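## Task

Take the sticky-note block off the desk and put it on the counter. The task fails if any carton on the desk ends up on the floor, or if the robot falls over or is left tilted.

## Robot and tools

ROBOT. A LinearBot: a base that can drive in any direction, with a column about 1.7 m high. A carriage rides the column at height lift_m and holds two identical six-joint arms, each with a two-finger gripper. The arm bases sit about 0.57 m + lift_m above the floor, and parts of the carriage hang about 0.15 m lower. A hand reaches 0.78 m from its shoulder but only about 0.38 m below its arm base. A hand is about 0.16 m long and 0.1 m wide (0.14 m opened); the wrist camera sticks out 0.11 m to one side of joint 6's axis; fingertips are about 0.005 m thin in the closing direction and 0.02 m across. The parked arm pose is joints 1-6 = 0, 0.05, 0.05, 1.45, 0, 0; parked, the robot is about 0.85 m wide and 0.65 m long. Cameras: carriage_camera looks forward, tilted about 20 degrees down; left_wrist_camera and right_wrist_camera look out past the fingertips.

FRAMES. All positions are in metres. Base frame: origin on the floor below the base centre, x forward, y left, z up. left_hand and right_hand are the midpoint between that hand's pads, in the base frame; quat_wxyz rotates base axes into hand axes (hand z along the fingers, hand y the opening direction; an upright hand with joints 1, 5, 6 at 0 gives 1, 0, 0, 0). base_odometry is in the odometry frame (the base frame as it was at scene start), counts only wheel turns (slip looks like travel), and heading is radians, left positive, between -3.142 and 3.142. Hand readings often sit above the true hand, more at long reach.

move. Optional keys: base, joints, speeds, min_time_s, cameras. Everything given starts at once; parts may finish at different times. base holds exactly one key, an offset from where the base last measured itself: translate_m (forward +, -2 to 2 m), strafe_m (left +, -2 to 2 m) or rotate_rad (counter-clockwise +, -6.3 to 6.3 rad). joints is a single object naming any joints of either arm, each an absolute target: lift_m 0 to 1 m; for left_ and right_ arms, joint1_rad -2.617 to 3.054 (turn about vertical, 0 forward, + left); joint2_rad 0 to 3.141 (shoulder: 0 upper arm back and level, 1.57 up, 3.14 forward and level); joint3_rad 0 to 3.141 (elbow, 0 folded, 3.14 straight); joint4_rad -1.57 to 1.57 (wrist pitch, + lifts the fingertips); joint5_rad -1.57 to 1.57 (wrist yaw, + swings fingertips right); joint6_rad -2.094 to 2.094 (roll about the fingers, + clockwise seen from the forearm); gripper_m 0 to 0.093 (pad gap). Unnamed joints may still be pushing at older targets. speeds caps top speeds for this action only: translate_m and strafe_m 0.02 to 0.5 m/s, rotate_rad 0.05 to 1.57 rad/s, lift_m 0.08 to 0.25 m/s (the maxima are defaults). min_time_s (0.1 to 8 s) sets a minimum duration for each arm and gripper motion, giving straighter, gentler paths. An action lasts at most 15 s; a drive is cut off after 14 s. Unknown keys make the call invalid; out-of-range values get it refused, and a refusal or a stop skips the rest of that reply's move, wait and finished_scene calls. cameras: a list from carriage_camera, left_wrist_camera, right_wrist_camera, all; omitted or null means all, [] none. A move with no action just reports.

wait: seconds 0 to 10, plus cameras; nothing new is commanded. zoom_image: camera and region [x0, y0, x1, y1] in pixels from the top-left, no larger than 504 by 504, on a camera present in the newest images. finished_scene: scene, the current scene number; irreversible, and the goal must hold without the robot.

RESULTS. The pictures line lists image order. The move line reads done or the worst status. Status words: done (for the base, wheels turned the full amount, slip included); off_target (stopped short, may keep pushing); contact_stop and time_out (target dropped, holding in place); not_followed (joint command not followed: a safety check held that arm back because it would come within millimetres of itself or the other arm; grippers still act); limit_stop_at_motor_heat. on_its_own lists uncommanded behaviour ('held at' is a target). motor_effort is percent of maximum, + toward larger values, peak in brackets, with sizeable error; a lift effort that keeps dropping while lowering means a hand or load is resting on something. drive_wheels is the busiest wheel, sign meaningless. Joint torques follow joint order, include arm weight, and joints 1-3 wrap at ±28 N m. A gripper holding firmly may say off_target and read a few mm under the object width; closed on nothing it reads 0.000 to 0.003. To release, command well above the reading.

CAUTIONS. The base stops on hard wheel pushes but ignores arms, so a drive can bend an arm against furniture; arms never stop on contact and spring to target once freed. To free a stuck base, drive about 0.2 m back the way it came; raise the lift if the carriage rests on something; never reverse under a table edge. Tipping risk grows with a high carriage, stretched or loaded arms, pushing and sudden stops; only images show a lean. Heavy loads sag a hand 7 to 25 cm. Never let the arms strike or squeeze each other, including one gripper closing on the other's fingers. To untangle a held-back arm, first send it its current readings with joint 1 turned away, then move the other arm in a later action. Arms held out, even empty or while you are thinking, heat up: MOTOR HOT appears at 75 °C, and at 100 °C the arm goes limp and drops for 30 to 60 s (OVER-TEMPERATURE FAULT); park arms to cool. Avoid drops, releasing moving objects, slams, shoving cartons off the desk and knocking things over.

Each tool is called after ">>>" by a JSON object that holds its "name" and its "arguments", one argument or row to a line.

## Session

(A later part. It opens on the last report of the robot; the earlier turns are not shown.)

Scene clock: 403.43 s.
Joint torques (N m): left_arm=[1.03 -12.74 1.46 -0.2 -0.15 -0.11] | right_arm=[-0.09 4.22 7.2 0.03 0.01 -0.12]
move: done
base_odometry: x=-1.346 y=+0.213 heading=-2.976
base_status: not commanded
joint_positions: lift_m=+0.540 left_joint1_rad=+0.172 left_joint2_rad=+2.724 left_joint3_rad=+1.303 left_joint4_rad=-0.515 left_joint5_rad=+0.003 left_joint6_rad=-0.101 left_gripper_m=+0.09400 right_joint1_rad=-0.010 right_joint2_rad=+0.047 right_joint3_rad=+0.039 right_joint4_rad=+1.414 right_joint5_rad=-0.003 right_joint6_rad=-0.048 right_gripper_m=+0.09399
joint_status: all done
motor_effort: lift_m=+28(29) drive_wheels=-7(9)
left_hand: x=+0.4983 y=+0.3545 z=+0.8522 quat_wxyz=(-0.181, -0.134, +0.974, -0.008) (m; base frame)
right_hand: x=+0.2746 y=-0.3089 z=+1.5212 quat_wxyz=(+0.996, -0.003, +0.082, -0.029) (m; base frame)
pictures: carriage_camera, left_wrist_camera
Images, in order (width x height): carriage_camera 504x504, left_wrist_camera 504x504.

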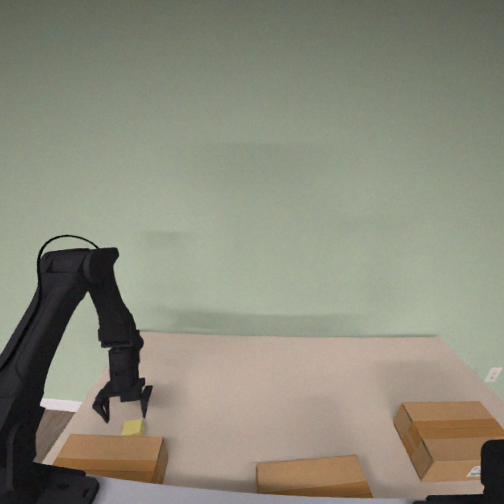

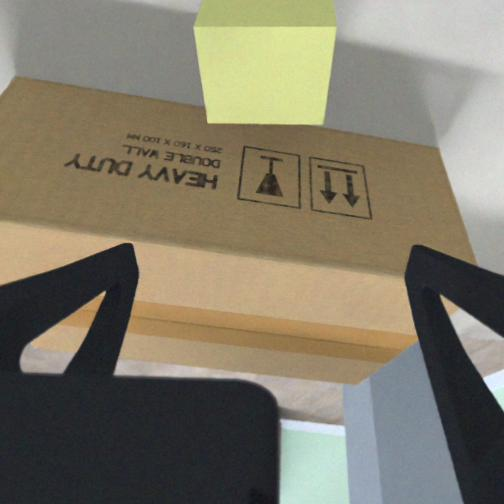

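>>> {"name": "move", "arguments": {
  "joints": {"lift_m": 0.5, "left_joint1_rad": 0.175, "left_joint2_rad": 2.745, "left_joint3_rad": 1.368, "left_joint4_rad": -0.551, "left_joint6_rad": -0.11},
  "min_time_s": 1.5,
  "cameras": ["carriage_camera", "left_wrist_camera"]
}}

>>> {"name": "zoom_image", "arguments": {
  "camera": "carriage_camera",
  "region": [30, 350, 180, 500]
}}

Scene clock: 428.20 s.
Joint torques (N m): left_arm=[0.92 -11.44 3.82 -0.48 -0.15 -0.14] | right_arm=[-0.06 4.26 7.21 0.03 0 -0.12]
move: done
base_odometry: x=-1.346 y=+0.213 heading=-2.976
base_status: not commanded
joint_positions: lift_m=+0.500 left_joint1_rad=+0.172 left_joint2_rad=+2.726 left_joint3_rad=+1.356 left_joint4_rad=-0.538 left_joint5_rad=+0.003 left_joint6_rad=-0.101 left_gripper_m=+0.09400 right_joint1_rad=-0.010 right_joint2_rad=+0.047 right_joint3_rad=+0.039 right_joint4_rad=+1.414 right_joint5_rad=-0.003 right_joint6_rad=-0.048 right_gripper_m=+0.09399
joint_status: all done
motor_effort: lift_m=+28(29) drive_wheels=-6(10)
left_hand: x=+0.5168 y=+0.3577 z=+0.8147 quat_wxyz=(-0.167, -0.134, +0.977, -0.007) (m; base frame)
right_hand: x=+0.2748 y=-0.3089 z=+1.4811 quat_wxyz=(+0.996, -0.003, +0.082, -0.029) (m; base frame)
pictures: carriage_camera, left_wrist_camera
Images, in order (width x height): carriage_camera 504x504, left_wrist_camera 504x504.

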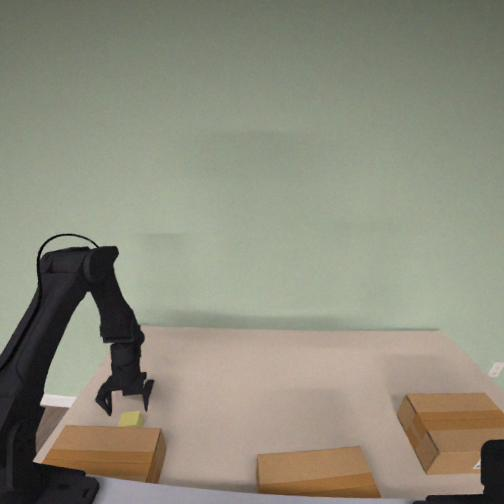

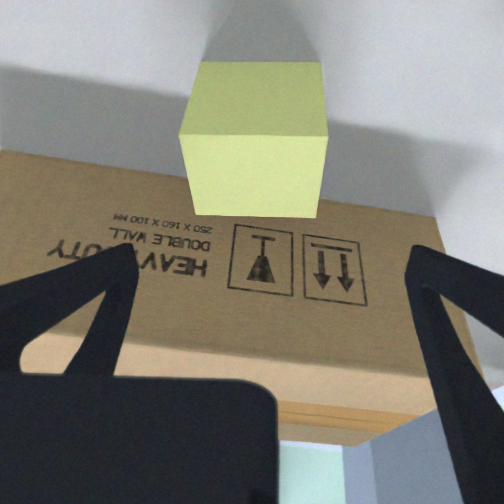

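Scaled by 3.360 from the camera's 504x504 image, which has a finer 720x720 frame.

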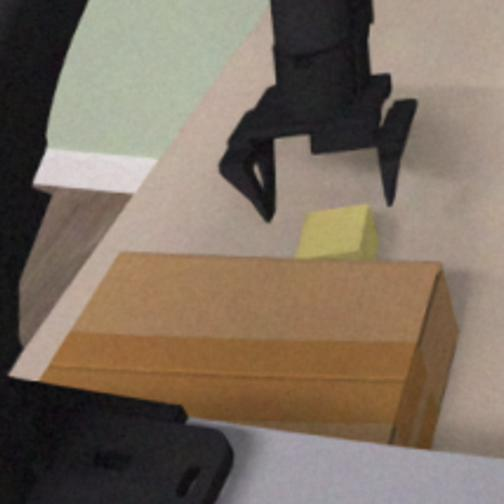

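>>> {"name": "move", "arguments": {
  "joints": {"lift_m": 0.46, "left_joint1_rad": 0.198, "left_joint6_rad": -0.09},
  "speeds": {"lift_m": 0.08},
  "cameras": ["carriage_camera", "left_wrist_camera"]
}}

>>> {"name": "zoom_image", "arguments": {
  "camera": "carriage_camera",
  "region": [30, 350, 180, 500]
}}

Scene clock: 446.27 s.
Joint torques (N m): left_arm=[0.68 -12.05 3.59 -0.44 -0.15 0.04] | right_arm=[-0.08 4.19 7.24 0.03 0 -0.12]
move: done
base_odometry: x=-1.346 y=+0.213 heading=-2.976
base_status: not commanded
joint_positions: lift_m=+0.460 left_joint1_rad=+0.197 left_joint2_rad=+2.732 left_joint3_rad=+1.359 left_joint4_rad=-0.543 left_joint5_rad=+0.003 left_joint6_rad=-0.099 left_gripper_m=+0.09400 right_joint1_rad=-0.010 right_joint2_rad=+0.047 right_joint3_rad=+0.039 right_joint4_rad=+1.414 right_joint5_rad=-0.003 right_joint6_rad=-0.048 right_gripper_m=+0.09399
joint_status: all done
motor_effort: lift_m=+27(28) drive_wheels=-6(9)
left_hand: x=+0.5132 y=+0.3645 z=+0.7735 quat_wxyz=(-0.172, -0.145, +0.974, -0.010) (m; base frame)
right_hand: x=+0.2748 y=-0.3089 z=+1.4412 quat_wxyz=(+0.996, -0.003, +0.082, -0.029) (m; base frame)
pictures: carriage_camera, left_wrist_camera
Images, in order (width x height): carriage_camera 504x504, left_wrist_camera 504x504.

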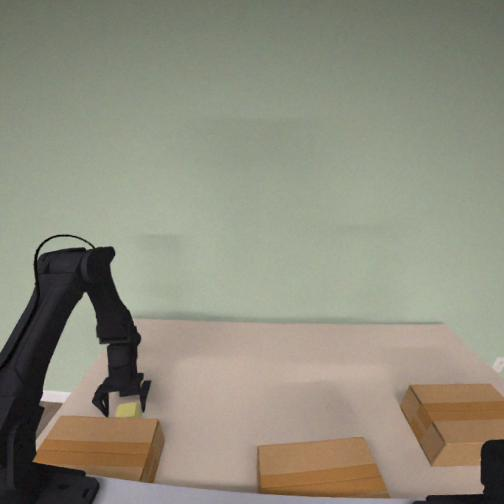

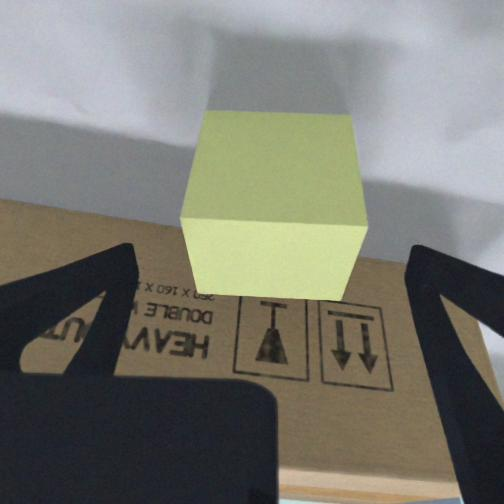

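Scaled by 3.360 from the camera's 504x504 image, which has a finer 720x720 frame.

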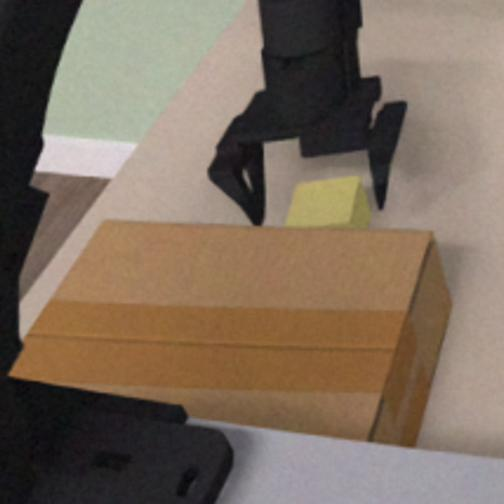

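>>> {"name": "move", "arguments": {
  "joints": {"lift_m": 0.437, "left_joint3_rad": 1.39},
  "speeds": {"lift_m": 0.08},
  "cameras": ["carriage_camera", "left_wrist_camera"]
}}

>>> {"name": "zoom_image", "arguments": {
  "camera": "carriage_camera",
  "region": [30, 350, 180, 500]
}}

Scene clock: 460.87 s.
Joint torques (N m): left_arm=[0.7 -12.42 3.62 -0.39 -0.14 0.04] | right_arm=[-0.08 4.25 7.25 0.04 0 -0.11]
move: done
base_odometry: x=-1.346 y=+0.213 heading=-2.976
base_status: not commanded
joint_positions: lift_m=+0.437 left_joint1_rad=+0.197 left_joint2_rad=+2.735 left_joint3_rad=+1.380 left_joint4_rad=-0.546 left_joint5_rad=+0.003 left_joint6_rad=-0.099 left_gripper_m=+0.09400 right_joint1_rad=-0.010 right_joint2_rad=+0.047 right_joint3_rad=+0.039 right_joint4_rad=+1.414 right_joint5_rad=-0.003 right_joint6_rad=-0.048 right_gripper_m=+0.09399
joint_status: all done
motor_effort: lift_m=+28(29) drive_wheels=+4(9)
left_hand: x=+0.5212 y=+0.3661 z=+0.7505 quat_wxyz=(-0.164, -0.146, +0.976, -0.009) (m; base frame)
right_hand: x=+0.2748 y=-0.3089 z=+1.4182 quat_wxyz=(+0.996, -0.003, +0.082, -0.029) (m; base frame)
pictures: carriage_camera, left_wrist_camera
Images, in order (width x height): carriage_camera 504x504, left_wrist_camera 504x504.

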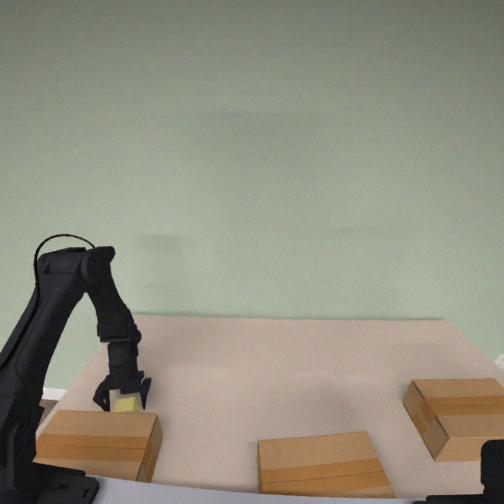

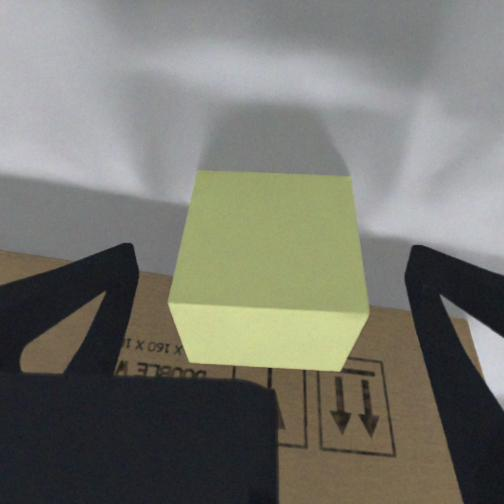

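Scaled by 3.360 from the camera's 504x504 image, which has a finer 720x720 frame.

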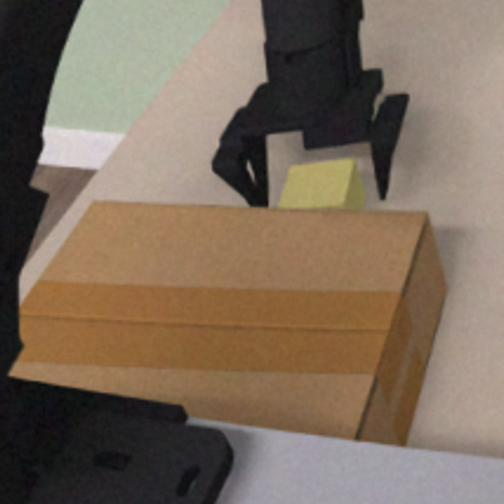

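>>> {"name": "move", "arguments": {
  "joints": {"lift_m": 0.431, "left_gripper_m": 0.056},
  "speeds": {"lift_m": 0.08},
  "min_time_s": 1.5,
  "cameras": ["left_wrist_camera"]
}}

>>> {"name": "move", "arguments": {
  "joints": {"left_gripper_m": 0.042},
  "min_time_s": 1.5,
  "cameras": ["left_wrist_camera"]
}}

Scene clock: 469.50 s.
Joint torques (N m): left_arm=[0.75 -12.75 3.52 -0.35 -0.15 0.06] | right_arm=[-0.1 4.25 7.27 0.02 0 -0.12]
move: done
base_odometry: x=-1.346 y=+0.213 heading=-2.976
base_status: not commanded
joint_positions: lift_m=+0.431 left_joint1_rad=+0.197 left_joint2_rad=+2.737 left_joint3_rad=+1.382 left_joint4_rad=-0.547 left_joint5_rad=+0.003 left_joint6_rad=-0.099 left_gripper_m=+0.05608 right_joint1_rad=-0.010 right_joint2_rad=+0.047 right_joint3_rad=+0.039 right_joint4_rad=+1.415 right_joint5_rad=-0.003 right_joint6_rad=-0.048 right_gripper_m=+0.09399
joint_status: all done
motor_effort: lift_m=+27(29) drive_wheels=-7(10)
left_hand: x=+0.5210 y=+0.3661 z=+0.7442 quat_wxyz=(-0.165, -0.146, +0.976, -0.009) (m; base frame)
right_hand: x=+0.2747 y=-0.3089 z=+1.4122 quat_wxyz=(+0.996, -0.003, +0.082, -0.029) (m; base frame)
pictures: left_wrist_camera
Images, in order (width x height): left_wrist_camera 504x504.

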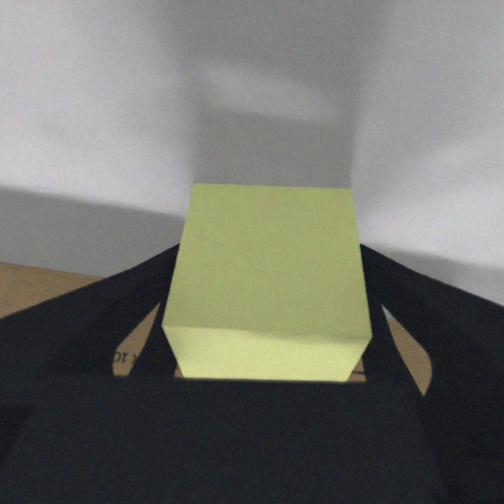

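Scene clock: 471.30 s.
Joint torques (N m): left_arm=[0.68 -12.7 3.55 -0.35 -0.16 0.03] | right_arm=[-0.05 4.26 7.2 0.02 0.01 -0.12]
move: off_target
base_odometry: x=-1.346 y=+0.213 heading=-2.976
base_status: not commanded
joint_positions: lift_m=+0.431 left_joint1_rad=+0.197 left_joint2_rad=+2.737 left_joint3_rad=+1.382 left_joint4_rad=-0.547 left_joint5_rad=+0.003 left_joint6_rad=-0.098 left_gripper_m=+0.05123 right_joint1_rad=-0.010 right_joint2_rad=+0.047 right_joint3_rad=+0.039 right_joint4_rad=+1.415 right_joint5_rad=-0.003 right_joint6_rad=-0.048 right_gripper_m=+0.09399
joint_status: left_gripper_m off_target (ended at +0.05126, target +0.04200)
motor_effort: lift_m=+27(28) drive_wheels=-6(9)
left_hand: x=+0.5210 y=+0.3661 z=+0.7442 quat_wxyz=(-0.165, -0.145, +0.976, -0.009) (m; base frame)
right_hand: x=+0.2747 y=-0.3089 z=+1.4122 quat_wxyz=(+0.996, -0.003, +0.082, -0.029) (m; base frame)
pictures: left_wrist_camera
Images, in order (width x height): left_wrist_camera 504x504.

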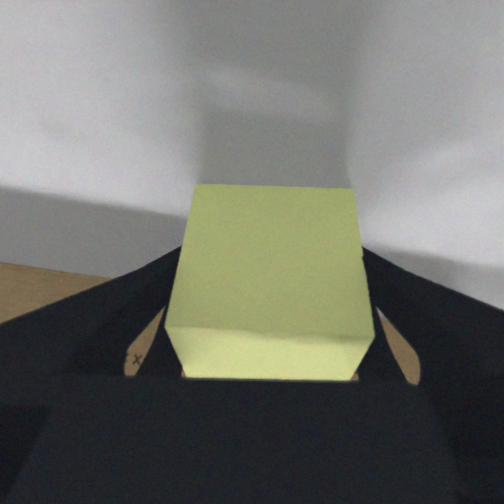

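>>> {"name": "move", "arguments": {
  "joints": {"lift_m": 0.65},
  "speeds": {"lift_m": 0.12},
  "cameras": ["carriage_camera", "left_wrist_camera"]
}}

Scene clock: 483.20 s.
Joint torques (N m): left_arm=[0.7 -13.01 3.37 -0.36 -0.15 0.03] | right_arm=[-0.06 4.26 7.23 0.02 0.01 -0.11]
move: done
base_odometry: x=-1.346 y=+0.213 heading=-2.976
base_status: not commanded
joint_positions: lift_m=+0.650 left_joint1_rad=+0.197 left_joint2_rad=+2.740 left_joint3_rad=+1.383 left_joint4_rad=-0.547 left_joint5_rad=+0.003 left_joint6_rad=-0.098 left_gripper_m=+0.05123 right_joint1_rad=-0.010 right_joint2_rad=+0.047 right_joint3_rad=+0.039 right_joint4_rad=+1.415 right_joint5_rad=-0.003 right_joint6_rad=-0.048 right_gripper_m=+0.09399
joint_status: all done
motor_effort: lift_m=+31(37) drive_wheels=-6(9)
left_hand: x=+0.5202 y=+0.3659 z=+0.9620 quat_wxyz=(-0.166, -0.145, +0.975, -0.010) (m; base frame)
right_hand: x=+0.2747 y=-0.3089 z=+1.6309 quat_wxyz=(+0.996, -0.003, +0.082, -0.029) (m; base frame)
pictures: carriage_camera, left_wrist_camera
Images, in order (width x height): carriage_camera 504x504, left_wrist_camera 504x504.

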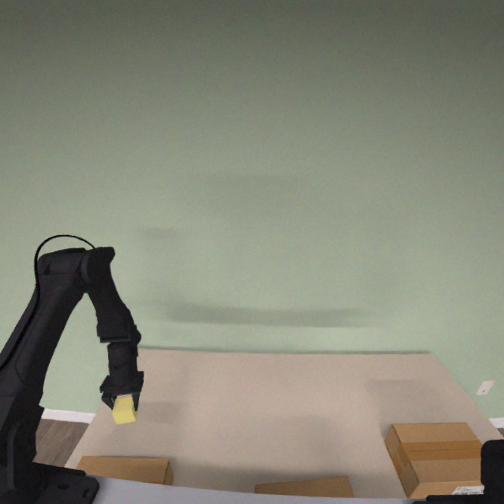

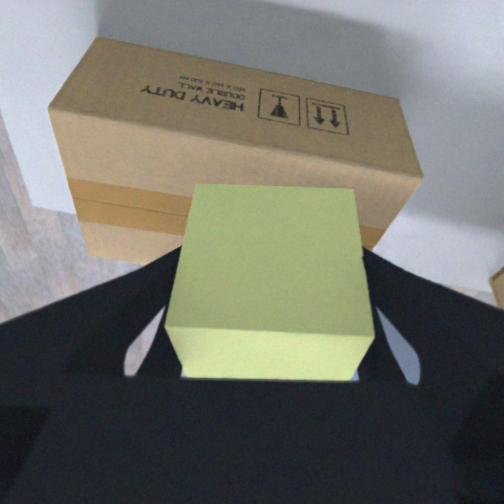

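>>> {"name": "move", "arguments": {
  "base": {"translate_m": -0.5},
  "cameras": ["left_wrist_camera"]
}}

>>> {"name": "move", "arguments": {
  "base": {"rotate_rad": 3.142},
  "speeds": {"rotate_rad": 1.2},
  "cameras": ["carriage_camera", "left_wrist_camera"]
}}

Scene clock: 517.80 s.
Joint torques (N m): left_arm=[0.59 -13 3.41 -0.39 -0.15 0.04] | right_arm=[-0.05 4.27 7.24 -0.01 0.01 -0.11]
move: done
base_odometry: x=-0.853 y=+0.296 heading=-2.976
base_status: done
joint_positions: lift_m=+0.650 left_joint1_rad=+0.197 left_joint2_rad=+2.740 left_joint3_rad=+1.383 left_joint4_rad=-0.544 left_joint5_rad=+0.003 left_joint6_rad=-0.098 left_gripper_m=+0.05123 right_joint1_rad=-0.010 right_joint2_rad=+0.047 right_joint3_rad=+0.039 right_joint4_rad=+1.417 right_joint5_rad=-0.003 right_joint6_rad=-0.048 right_gripper_m=+0.09399
joint_status: not commanded
motor_effort: lift_m=+31(31) drive_wheels=-4(14)
left_hand: x=+0.5208 y=+0.3662 z=+0.9618 quat_wxyz=(-0.164, -0.145, +0.976, -0.009) (m; base frame)
right_hand: x=+0.2742 y=-0.3089 z=+1.6309 quat_wxyz=(+0.996, -0.003, +0.081, -0.029) (m; base frame)
pictures: left_wrist_camera
Images, in order (width x height): left_wrist_camera 504x504.

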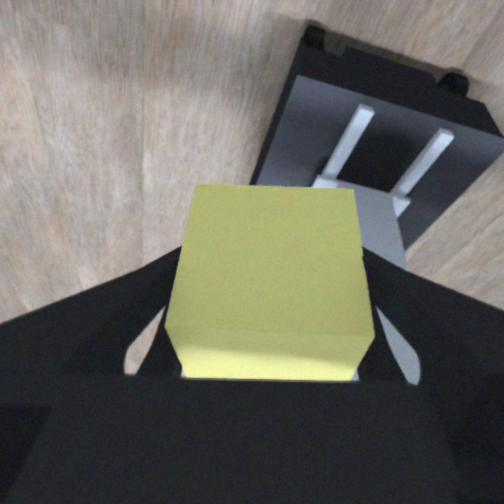

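Scene clock: 522.23 s.
Joint torques (N m): left_arm=[0.14 -13.07 2.95 -0.44 -0.13 0.04] | right_arm=[-0.06 4.22 7.24 0.01 0.01 -0.11]
move: done
base_odometry: x=-0.853 y=+0.296 heading=+0.165
base_status: done
joint_positions: lift_m=+0.650 left_joint1_rad=+0.203 left_joint2_rad=+2.740 left_joint3_rad=+1.388 left_joint4_rad=-0.538 left_joint5_rad=+0.001 left_joint6_rad=-0.098 left_gripper_m=+0.05121 right_joint1_rad=-0.010 right_joint2_rad=+0.047 right_joint3_rad=+0.039 right_joint4_rad=+1.417 right_joint5_rad=-0.003 right_joint6_rad=-0.048 right_gripper_m=+0.09400
joint_status: not commanded
motor_effort: lift_m=+31(31) drive_wheels=+6(16)
left_hand: x=+0.5245 y=+0.3689 z=+0.9614 quat_wxyz=(-0.158, -0.148, +0.976, -0.009) (m; base frame)
right_hand: x=+0.2742 y=-0.3089 z=+1.6309 quat_wxyz=(+0.996, -0.003, +0.081, -0.029) (m; base frame)
pictures: carriage_camera, left_wrist_camera
Images, in order (width x height): carriage_camera 504x504, left_wrist_camera 504x504.

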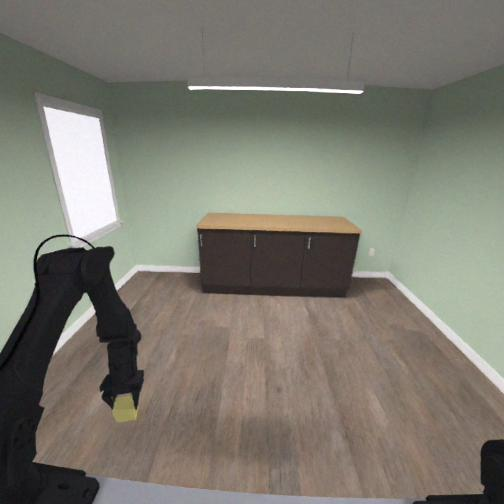

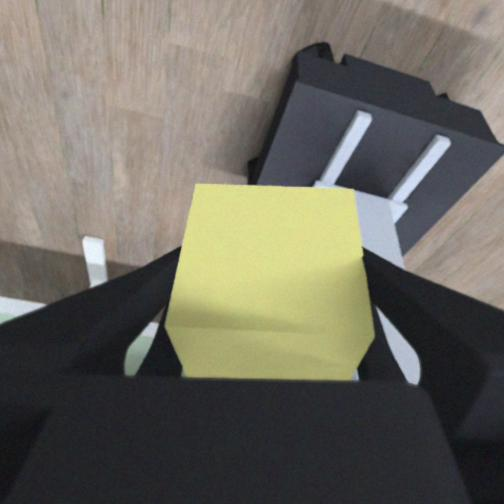

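>>> {"name": "move", "arguments": {
  "base": {"translate_m": 1.8},
  "cameras": ["carriage_camera", "left_wrist_camera"]
}}

Scene clock: 536.70 s.
Joint torques (N m): left_arm=[0.36 -13.08 2.78 -0.4 -0.13 0.05] | right_arm=[-0.12 4.27 7.24 0 0.01 -0.12]
move: done
base_odometry: x=+0.922 y=+0.595 heading=+0.167
base_status: done
joint_positions: lift_m=+0.650 left_joint1_rad=+0.202 left_joint2_rad=+2.740 left_joint3_rad=+1.388 left_joint4_rad=-0.541 left_joint5_rad=+0.000 left_joint6_rad=-0.098 left_gripper_m=+0.05121 right_joint1_rad=-0.010 right_joint2_rad=+0.047 right_joint3_rad=+0.039 right_joint4_rad=+1.418 right_joint5_rad=-0.003 right_joint6_rad=-0.048 right_gripper_m=+0.09400
joint_status: not commanded
motor_effort: lift_m=+31(31) drive_wheels=-11(24)
left_hand: x=+0.5238 y=+0.3687 z=+0.9617 quat_wxyz=(-0.160, -0.148, +0.976, -0.009) (m; base frame)
right_hand: x=+0.2738 y=-0.3089 z=+1.6310 quat_wxyz=(+0.996, -0.003, +0.080, -0.029) (m; base frame)
pictures: carriage_camera, left_wrist_camera
Images, in order (width x height): carriage_camera 504x504, left_wrist_camera 504x504.

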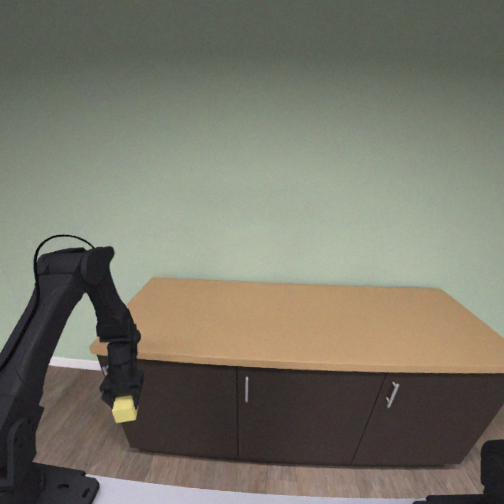

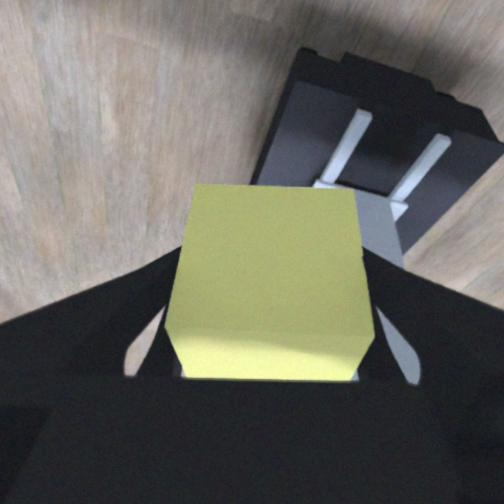

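>>> {"name": "move", "arguments": {
  "base": {"translate_m": 0.35},
  "cameras": ["carriage_camera", "left_wrist_camera"]
}}

Scene clock: 551.63 s.
Joint torques (N m): left_arm=[0.34 -13.03 2.93 -0.38 -0.13 0.02] | right_arm=[-0.08 4.26 7.31 -0.01 0.02 -0.12]
move: done
base_odometry: x=+1.267 y=+0.653 heading=+0.168
base_status: done
joint_positions: lift_m=+0.650 left_joint1_rad=+0.201 left_joint2_rad=+2.740 left_joint3_rad=+1.388 left_joint4_rad=-0.543 left_joint5_rad=+0.000 left_joint6_rad=-0.098 left_gripper_m=+0.05121 right_joint1_rad=-0.010 right_joint2_rad=+0.047 right_joint3_rad=+0.039 right_joint4_rad=+1.417 right_joint5_rad=-0.003 right_joint6_rad=-0.048 right_gripper_m=+0.09400
joint_status: not commanded
motor_effort: lift_m=+31(31) drive_wheels=-8(19)
left_hand: x=+0.5234 y=+0.3683 z=+0.9618 quat_wxyz=(-0.161, -0.147, +0.976, -0.008) (m; base frame)
right_hand: x=+0.2742 y=-0.3089 z=+1.6309 quat_wxyz=(+0.996, -0.003, +0.081, -0.029) (m; base frame)
pictures: carriage_camera, left_wrist_camera
Images, in order (width x height): carriage_camera 504x504, left_wrist_camera 504x504.

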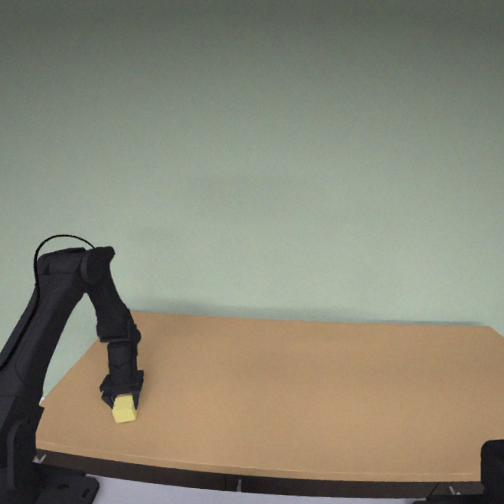

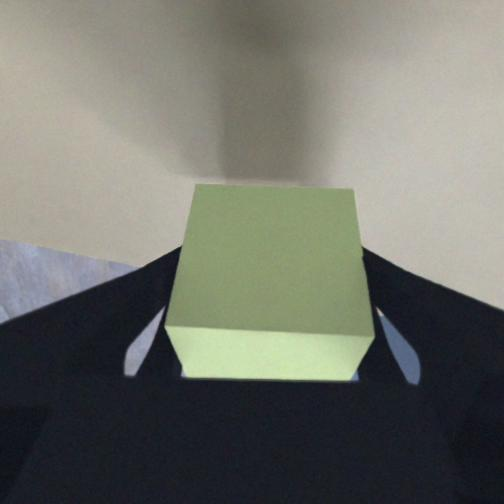

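>>> {"name": "move", "arguments": {
  "base": {"translate_m": 0.04},
  "joints": {"lift_m": 0.595},
  "cameras": ["carriage_camera", "left_wrist_camera"]
}}

>>> {"name": "zoom_image", "arguments": {
  "camera": "carriage_camera",
  "region": [30, 350, 180, 500]
}}

Scene clock: 569.83 s.
Joint torques (N m): left_arm=[0.21 -8.94 2.55 1.35 -0.01 -0.07] | right_arm=[-0.06 4.3 7.34 0 0 -0.12]
move: done
base_odometry: x=+1.306 y=+0.660 heading=+0.169
base_status: done
joint_positions: lift_m=+0.596 left_joint1_rad=+0.203 left_joint2_rad=+2.700 left_joint3_rad=+1.392 left_joint4_rad=-0.715 left_joint5_rad=-0.011 left_joint6_rad=-0.088 left_gripper_m=+0.05117 right_joint1_rad=-0.010 right_joint2_rad=+0.046 right_joint3_rad=+0.038 right_joint4_rad=+1.416 right_joint5_rad=-0.003 right_joint6_rad=-0.048 right_gripper_m=+0.09400
joint_status: all done
motor_effort: lift_m=+24(25) drive_wheels=-9(17)
left_hand: x=+0.4995 y=+0.3660 z=+0.9343 quat_wxyz=(-0.224, -0.140, +0.964, -0.007) (m; base frame)
right_hand: x=+0.2745 y=-0.3089 z=+1.5764 quat_wxyz=(+0.996, -0.003, +0.081, -0.029) (m; base frame)
pictures: carriage_camera, left_wrist_camera
Images, in order (width x height): carriage_camera 504x504, left_wrist_camera 504x504.

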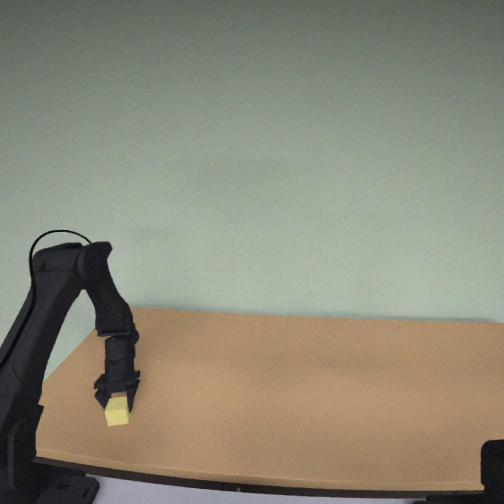

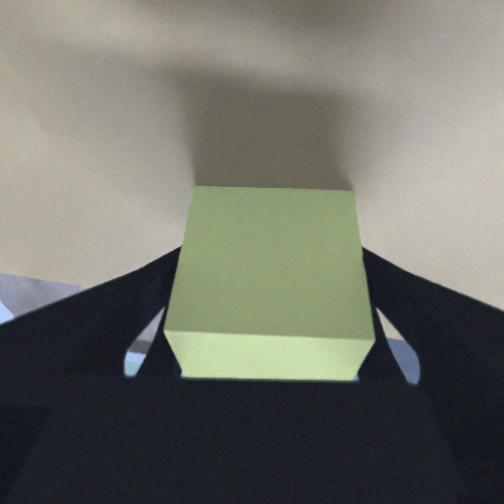

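Scaled by 3.360 from the camera's 504x504 image, which has a finer 720x720 frame.

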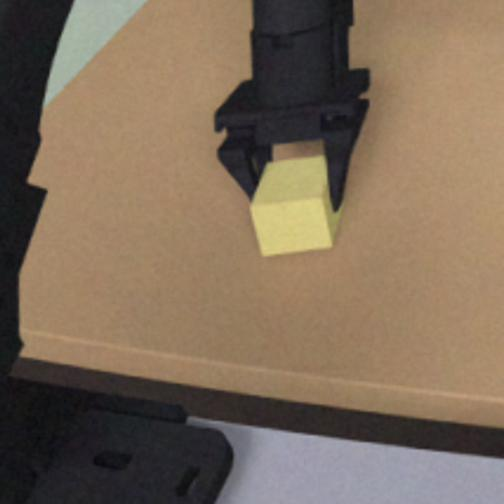

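>>> {"name": "move", "arguments": {
  "joints": {"lift_m": 0.65},
  "speeds": {"lift_m": 0.1},
  "cameras": []
}}

>>> {"name": "move", "arguments": {
  "base": {"translate_m": 0.06},
  "speeds": {"translate_m": 0.2},
  "cameras": ["carriage_camera", "left_wrist_camera"]
}}

Scene clock: 577.43 s.
Joint torques (N m): left_arm=[0.29 -12.15 2.65 -0.21 -0.04 -0.07] | right_arm=[-0.06 4.36 7.31 0.01 0 -0.11]
move: done
base_odometry: x=+1.306 y=+0.660 heading=+0.169
base_status: not commanded
joint_positions: lift_m=+0.650 left_joint1_rad=+0.203 left_joint2_rad=+2.731 left_joint3_rad=+1.392 left_joint4_rad=-0.557 left_joint5_rad=-0.007 left_joint6_rad=-0.088 left_gripper_m=+0.05114 right_joint1_rad=-0.010 right_joint2_rad=+0.046 right_joint3_rad=+0.038 right_joint4_rad=+1.416 right_joint5_rad=-0.003 right_joint6_rad=-0.048 right_gripper_m=+0.09400
joint_status: all done
motor_effort: lift_m=+31(35) drive_wheels=+7(11)
left_hand: x=+0.5246 y=+0.3704 z=+0.9656 quat_wxyz=(-0.162, -0.143, +0.976, -0.006) (m; base frame)
right_hand: x=+0.2745 y=-0.3089 z=+1.6307 quat_wxyz=(+0.996, -0.003, +0.081, -0.029) (m; base frame)
pictures: none
No camera images: "cameras" was empty.

Scene clock: 578.70 s.
Joint torques (N m): left_arm=[0.2 -12.22 2.61 -0.28 -0.05 -0.08] | right_arm=[-0.03 4.36 7.3 0.01 0.01 -0.12]
move: done
base_odometry: x=+1.365 y=+0.670 heading=+0.170
base_status: done
joint_positions: lift_m=+0.650 left_joint1_rad=+0.202 left_joint2_rad=+2.731 left_joint3_rad=+1.392 left_joint4_rad=-0.550 left_joint5_rad=-0.006 left_joint6_rad=-0.088 left_gripper_m=+0.05114 right_joint1_rad=-0.010 right_joint2_rad=+0.046 right_joint3_rad=+0.038 right_joint4_rad=+1.415 right_joint5_rad=-0.003 right_joint6_rad=-0.048 right_gripper_m=+0.09400
joint_status: not commanded
motor_effort: lift_m=+31(31) drive_wheels=-7(15)
left_hand: x=+0.5264 y=+0.3701 z=+0.9650 quat_wxyz=(-0.158, -0.142, +0.977, -0.006) (m; base frame)
right_hand: x=+0.2746 y=-0.3089 z=+1.6307 quat_wxyz=(+0.996, -0.003, +0.082, -0.029) (m; base frame)
pictures: carriage_camera, left_wrist_camera
Images, in order (width x height): carriage_camera 504x504, left_wrist_camera 504x504.

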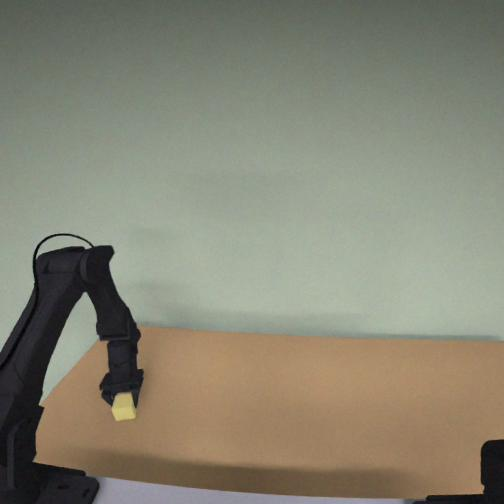

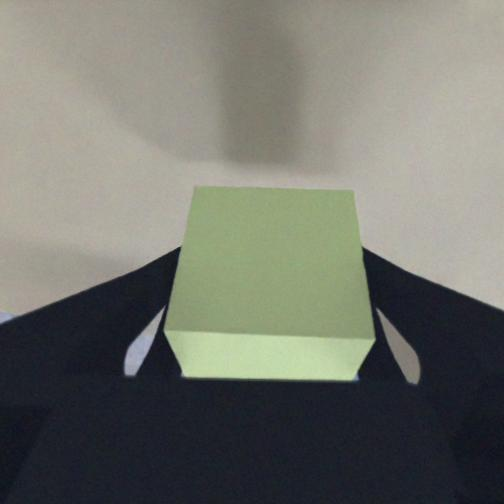

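>>> {"name": "move", "arguments": {
  "joints": {"lift_m": 0.626},
  "speeds": {"lift_m": 0.08},
  "cameras": ["left_wrist_camera"]
}}

>>> {"name": "move", "arguments": {
  "joints": {"lift_m": 0.62},
  "speeds": {"lift_m": 0.08},
  "cameras": ["left_wrist_camera"]
}}

Scene clock: 586.00 s.
Joint torques (N m): left_arm=[0.42 -12.63 2.59 -0.31 -0.05 -0.07] | right_arm=[-0.12 4.29 7.35 0.03 0 -0.12]
move: done
base_odometry: x=+1.365 y=+0.670 heading=+0.170
base_status: not commanded
joint_positions: lift_m=+0.626 left_joint1_rad=+0.202 left_joint2_rad=+2.736 left_joint3_rad=+1.392 left_joint4_rad=-0.548 left_joint5_rad=-0.006 left_joint6_rad=-0.088 left_gripper_m=+0.05114 right_joint1_rad=-0.010 right_joint2_rad=+0.046 right_joint3_rad=+0.038 right_joint4_rad=+1.415 right_joint5_rad=-0.003 right_joint6_rad=-0.048 right_gripper_m=+0.09400
joint_status: all done
motor_effort: lift_m=+27(28) drive_wheels=-10(10)
left_hand: x=+0.5251 y=+0.3698 z=+0.9398 quat_wxyz=(-0.160, -0.142, +0.977, -0.006) (m; base frame)
right_hand: x=+0.2746 y=-0.3089 z=+1.6070 quat_wxyz=(+0.996, -0.003, +0.082, -0.029) (m; base frame)
pictures: left_wrist_camera
Images, in order (width x height): left_wrist_camera 504x504.

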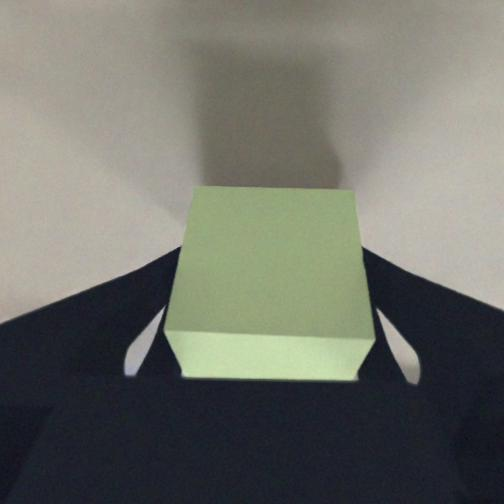

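Scene clock: 586.47 s.
Joint torques (N m): left_arm=[0.29 -12.85 2.58 -0.27 -0.03 -0.07] | right_arm=[-0.08 4.3 7.35 0.02 0.01 -0.13]
move: done
base_odometry: x=+1.365 y=+0.670 heading=+0.170
base_status: not commanded
joint_positions: lift_m=+0.620 left_joint1_rad=+0.202 left_joint2_rad=+2.738 left_joint3_rad=+1.392 left_joint4_rad=-0.551 left_joint5_rad=-0.004 left_joint6_rad=-0.088 left_gripper_m=+0.05114 right_joint1_rad=-0.010 right_joint2_rad=+0.046 right_joint3_rad=+0.038 right_joint4_rad=+1.415 right_joint5_rad=-0.003 right_joint6_rad=-0.048 right_gripper_m=+0.09400
joint_status: all done
motor_effort: lift_m=+27(28) drive_wheels=+5(10)
left_hand: x=+0.5238 y=+0.3692 z=+0.9335 quat_wxyz=(-0.162, -0.142, +0.976, -0.007) (m; base frame)
right_hand: x=+0.2746 y=-0.3089 z=+1.6010 quat_wxyz=(+0.996, -0.003, +0.082, -0.029) (m; base frame)
pictures: left_wrist_camera
Images, in order (width x height): left_wrist_camera 504x504.

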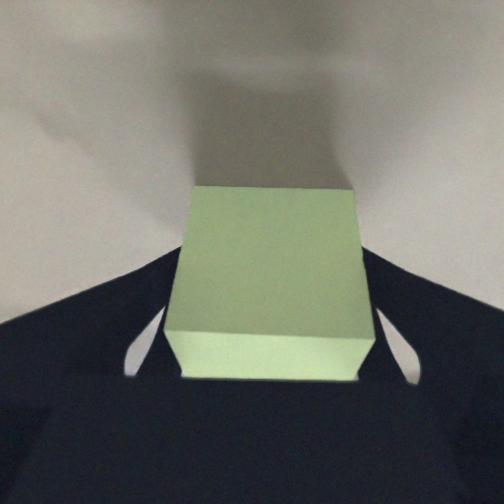

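>>> {"name": "move", "arguments": {
  "joints": {"lift_m": 0.615},
  "speeds": {"lift_m": 0.08},
  "cameras": []
}}

>>> {"name": "move", "arguments": {
  "joints": {"lift_m": 0.61},
  "speeds": {"lift_m": 0.08},
  "cameras": ["left_wrist_camera"]
}}

Scene clock: 590.20 s.
Joint torques (N m): left_arm=[0.28 -12.03 2.58 -0.14 -0.08 -0.07] | right_arm=[-0.1 4.33 7.25 0.03 0 -0.11]
move: done
base_odometry: x=+1.365 y=+0.670 heading=+0.170
base_status: not commanded
joint_positions: lift_m=+0.615 left_joint1_rad=+0.202 left_joint2_rad=+2.729 left_joint3_rad=+1.393 left_joint4_rad=-0.566 left_joint5_rad=-0.004 left_joint6_rad=-0.088 left_gripper_m=+0.05114 right_joint1_rad=-0.010 right_joint2_rad=+0.046 right_joint3_rad=+0.038 right_joint4_rad=+1.415 right_joint5_rad=-0.003 right_joint6_rad=-0.048 right_gripper_m=+0.09400
joint_status: all done
motor_effort: lift_m=+25(25) drive_wheels=-8(10)
left_hand: x=+0.5239 y=+0.3692 z=+0.9326 quat_wxyz=(-0.165, -0.142, +0.976, -0.007) (m; base frame)
right_hand: x=+0.2746 y=-0.3089 z=+1.5962 quat_wxyz=(+0.996, -0.003, +0.082, -0.029) (m; base frame)
pictures: none
No camera images: "cameras" was empty.

Scene clock: 590.63 s.
Joint torques (N m): left_arm=[0.34 -10.88 2.45 0.09 -0.08 -0.07] | right_arm=[-0.09 4.29 7.3 0.02 0 -0.11]
move: done
base_odometry: x=+1.365 y=+0.670 heading=+0.170
base_status: not commanded
joint_positions: lift_m=+0.610 left_joint1_rad=+0.202 left_joint2_rad=+2.717 left_joint3_rad=+1.394 left_joint4_rad=-0.585 left_joint5_rad=-0.004 left_joint6_rad=-0.088 left_gripper_m=+0.05114 right_joint1_rad=-0.010 right_joint2_rad=+0.046 right_joint3_rad=+0.038 right_joint4_rad=+1.415 right_joint5_rad=-0.003 right_joint6_rad=-0.048 right_gripper_m=+0.09400
joint_status: all done
motor_effort: lift_m=+24(26) drive_wheels=-10(10)
left_hand: x=+0.5241 y=+0.3692 z=+0.9323 quat_wxyz=(-0.168, -0.142, +0.976, -0.008) (m; base frame)
right_hand: x=+0.2746 y=-0.3089 z=+1.5913 quat_wxyz=(+0.996, -0.003, +0.082, -0.029) (m; base frame)
pictures: left_wrist_camera
Images, in order (width x height): left_wrist_camera 504x504.

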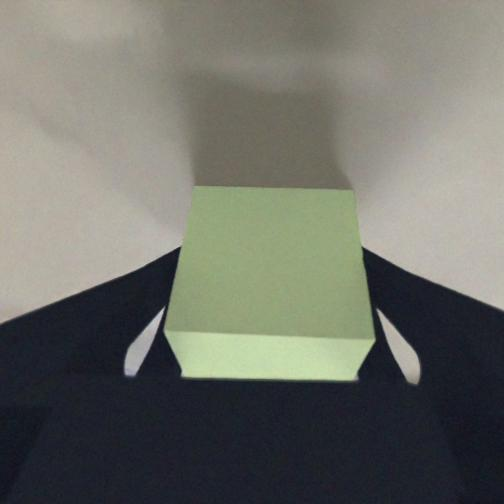

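>>> {"name": "move", "arguments": {
  "joints": {"lift_m": 0.617},
  "speeds": {"lift_m": 0.08},
  "cameras": []
}}

>>> {"name": "move", "arguments": {
  "joints": {"left_gripper_m": 0.08},
  "min_time_s": 1.5,
  "cameras": ["left_wrist_camera"]
}}

>>> {"name": "move", "arguments": {
  "joints": {"lift_m": 0.72},
  "speeds": {"lift_m": 0.15},
  "cameras": ["carriage_camera", "left_wrist_camera"]
}}

Scene clock: 597.33 s.
Joint torques (N m): left_arm=[0.38 -11.95 2.39 -0.19 -0.08 -0.06] | right_arm=[-0.06 4.34 7.3 0.02 0.01 -0.11]
move: done
base_odometry: x=+1.365 y=+0.670 heading=+0.170
base_status: not commanded
joint_positions: lift_m=+0.617 left_joint1_rad=+0.202 left_joint2_rad=+2.728 left_joint3_rad=+1.394 left_joint4_rad=-0.559 left_joint5_rad=-0.004 left_joint6_rad=-0.088 left_gripper_m=+0.05114 right_joint1_rad=-0.010 right_joint2_rad=+0.046 right_joint3_rad=+0.038 right_joint4_rad=+1.415 right_joint5_rad=-0.003 right_joint6_rad=-0.048 right_gripper_m=+0.09400
joint_status: all done
motor_effort: lift_m=+31(36) drive_wheels=+4(9)
left_hand: x=+0.5264 y=+0.3697 z=+0.9338 quat_wxyz=(-0.160, -0.142, +0.977, -0.007) (m; base frame)
right_hand: x=+0.2746 y=-0.3089 z=+1.5976 quat_wxyz=(+0.996, -0.003, +0.082, -0.029) (m; base frame)
pictures: none
No camera images: "cameras" was empty.

Scene clock: 599.13 s.
Joint torques (N m): left_arm=[0.35 -11.89 2.45 -0.18 -0.07 -0.06] | right_arm=[-0.12 4.33 7.34 0.03 0.01 -0.11]
move: done
base_odometry: x=+1.365 y=+0.670 heading=+0.170
base_status: not commanded
joint_positions: lift_m=+0.617 left_joint1_rad=+0.202 left_joint2_rad=+2.728 left_joint3_rad=+1.394 left_joint4_rad=-0.559 left_joint5_rad=-0.004 left_joint6_rad=-0.088 left_gripper_m=+0.07994 right_joint1_rad=-0.010 right_joint2_rad=+0.046 right_joint3_rad=+0.038 right_joint4_rad=+1.415 right_joint5_rad=-0.003 right_joint6_rad=-0.048 right_gripper_m=+0.09400
joint_status: all done
motor_effort: lift_m=+32(32) drive_wheels=+5(7)
left_hand: x=+0.5266 y=+0.3697 z=+0.9337 quat_wxyz=(-0.160, -0.142, +0.977, -0.007) (m; base frame)
right_hand: x=+0.2746 y=-0.3089 z=+1.5976 quat_wxyz=(+0.996, -0.003, +0.082, -0.029) (m; base frame)
pictures: left_wrist_camera
Images, in order (width x height): left_wrist_camera 504x504.

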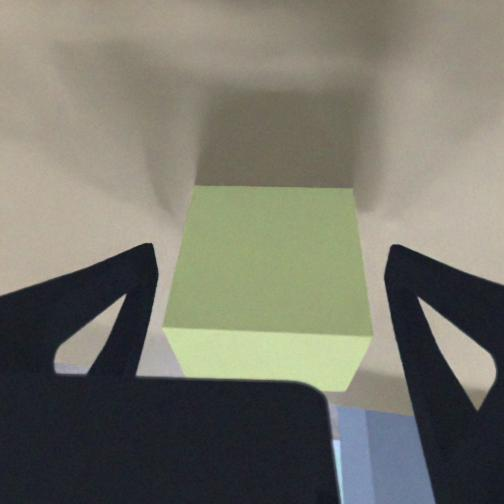

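Scene clock: 600.27 s.
Joint torques (N m): left_arm=[0.27 -12.75 2.4 -0.24 -0.09 -0.07] | right_arm=[-0.05 4.29 7.31 0.02 0.01 -0.12]
move: done
base_odometry: x=+1.365 y=+0.670 heading=+0.170
base_status: not commanded
joint_positions: lift_m=+0.720 left_joint1_rad=+0.202 left_joint2_rad=+2.736 left_joint3_rad=+1.394 left_joint4_rad=-0.556 left_joint5_rad=-0.004 left_joint6_rad=-0.088 left_gripper_m=+0.07994 right_joint1_rad=-0.010 right_joint2_rad=+0.046 right_joint3_rad=+0.038 right_joint4_rad=+1.415 right_joint5_rad=-0.003 right_joint6_rad=-0.048 right_gripper_m=+0.09400
joint_status: all done
motor_effort: lift_m=+31(37) drive_wheels=+4(11)
left_hand: x=+0.5241 y=+0.3692 z=+1.0341 quat_wxyz=(-0.163, -0.142, +0.976, -0.007) (m; base frame)
right_hand: x=+0.2746 y=-0.3089 z=+1.7007 quat_wxyz=(+0.996, -0.003, +0.082, -0.029) (m; base frame)
pictures: carriage_camera, left_wrist_camera
Images, in order (width x height): carriage_camera 504x504, left_wrist_camera 504x504.

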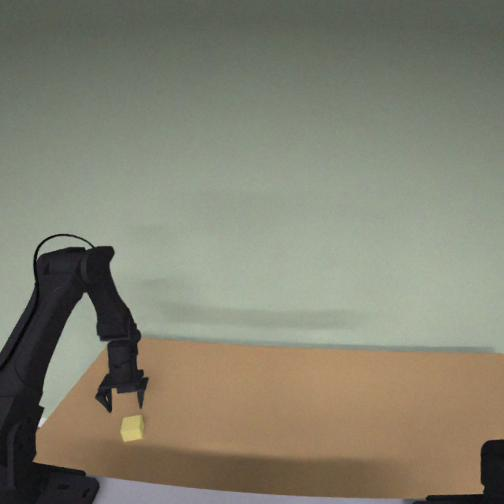

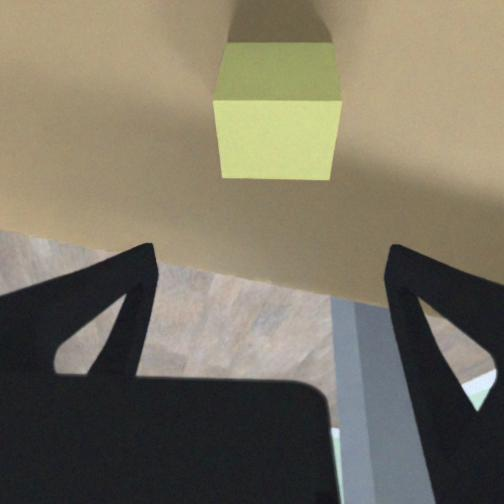

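>>> {"name": "move", "arguments": {
  "joints": {"lift_m": 0.74, "right_joint1_rad": -0.2, "right_joint2_rad": 2.745, "right_joint3_rad": 1.39, "right_joint4_rad": -0.551, "right_joint5_rad": 0, "right_joint6_rad": 0.05},
  "min_time_s": 2.5,
  "cameras": ["carriage_camera", "left_wrist_camera", "right_wrist_camera"]
}}

Scene clock: 654.33 s.
Joint torques (N m): left_arm=[0.24 -12.93 2.36 -0.25 -0.07 -0.08] | right_arm=[-0.65 -10.77 3.95 -0.61 0.03 0.02]
move: done
base_odometry: x=+1.365 y=+0.670 heading=+0.170
base_status: not commanded
joint_positions: lift_m=+0.740 left_joint1_rad=+0.202 left_joint2_rad=+2.738 left_joint3_rad=+1.394 left_joint4_rad=-0.555 left_joint5_rad=-0.004 left_joint6_rad=-0.088 left_gripper_m=+0.07994 right_joint1_rad=-0.193 right_joint2_rad=+2.742 right_joint3_rad=+1.379 right_joint4_rad=-0.530 right_joint5_rad=-0.003 right_joint6_rad=+0.036 right_gripper_m=+0.09400
joint_status: all done
motor_effort: lift_m=+31(37) drive_wheels=-8(11)
left_hand: x=+0.5237 y=+0.3692 z=+1.0535 quat_wxyz=(-0.163, -0.142, +0.976, -0.007) (m; base frame)
right_hand: x=+0.5218 y=-0.3649 z=+1.0499 quat_wxyz=(-0.160, +0.113, +0.981, +0.014) (m; base frame)
pictures: carriage_camera, left_wrist_camera, right_wrist_camera
Images, in order (width x height): carriage_camera 504x504, left_wrist_camera 504x504, right_wrist_camera 504x504.

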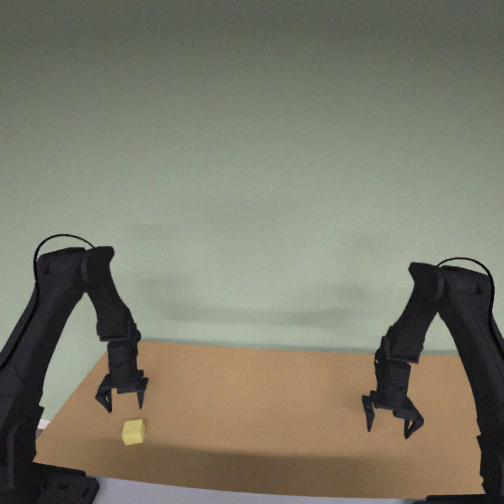

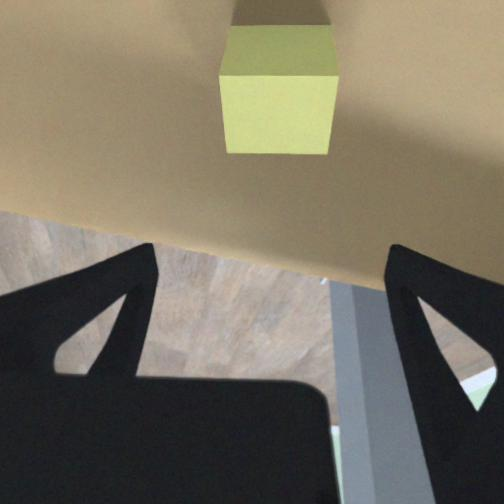

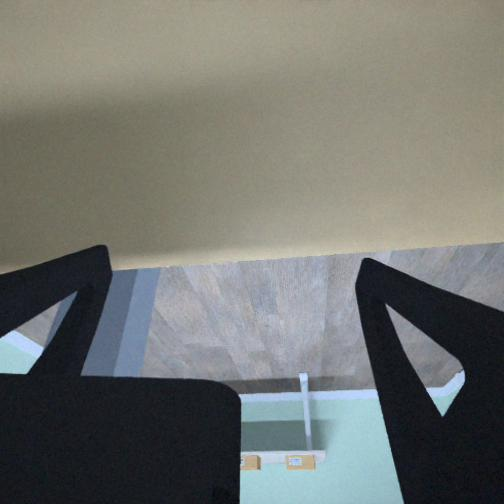

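>>> {"name": "finished_scene", "arguments": {
  "scene": 1
}}

The scene is finished: the task was done.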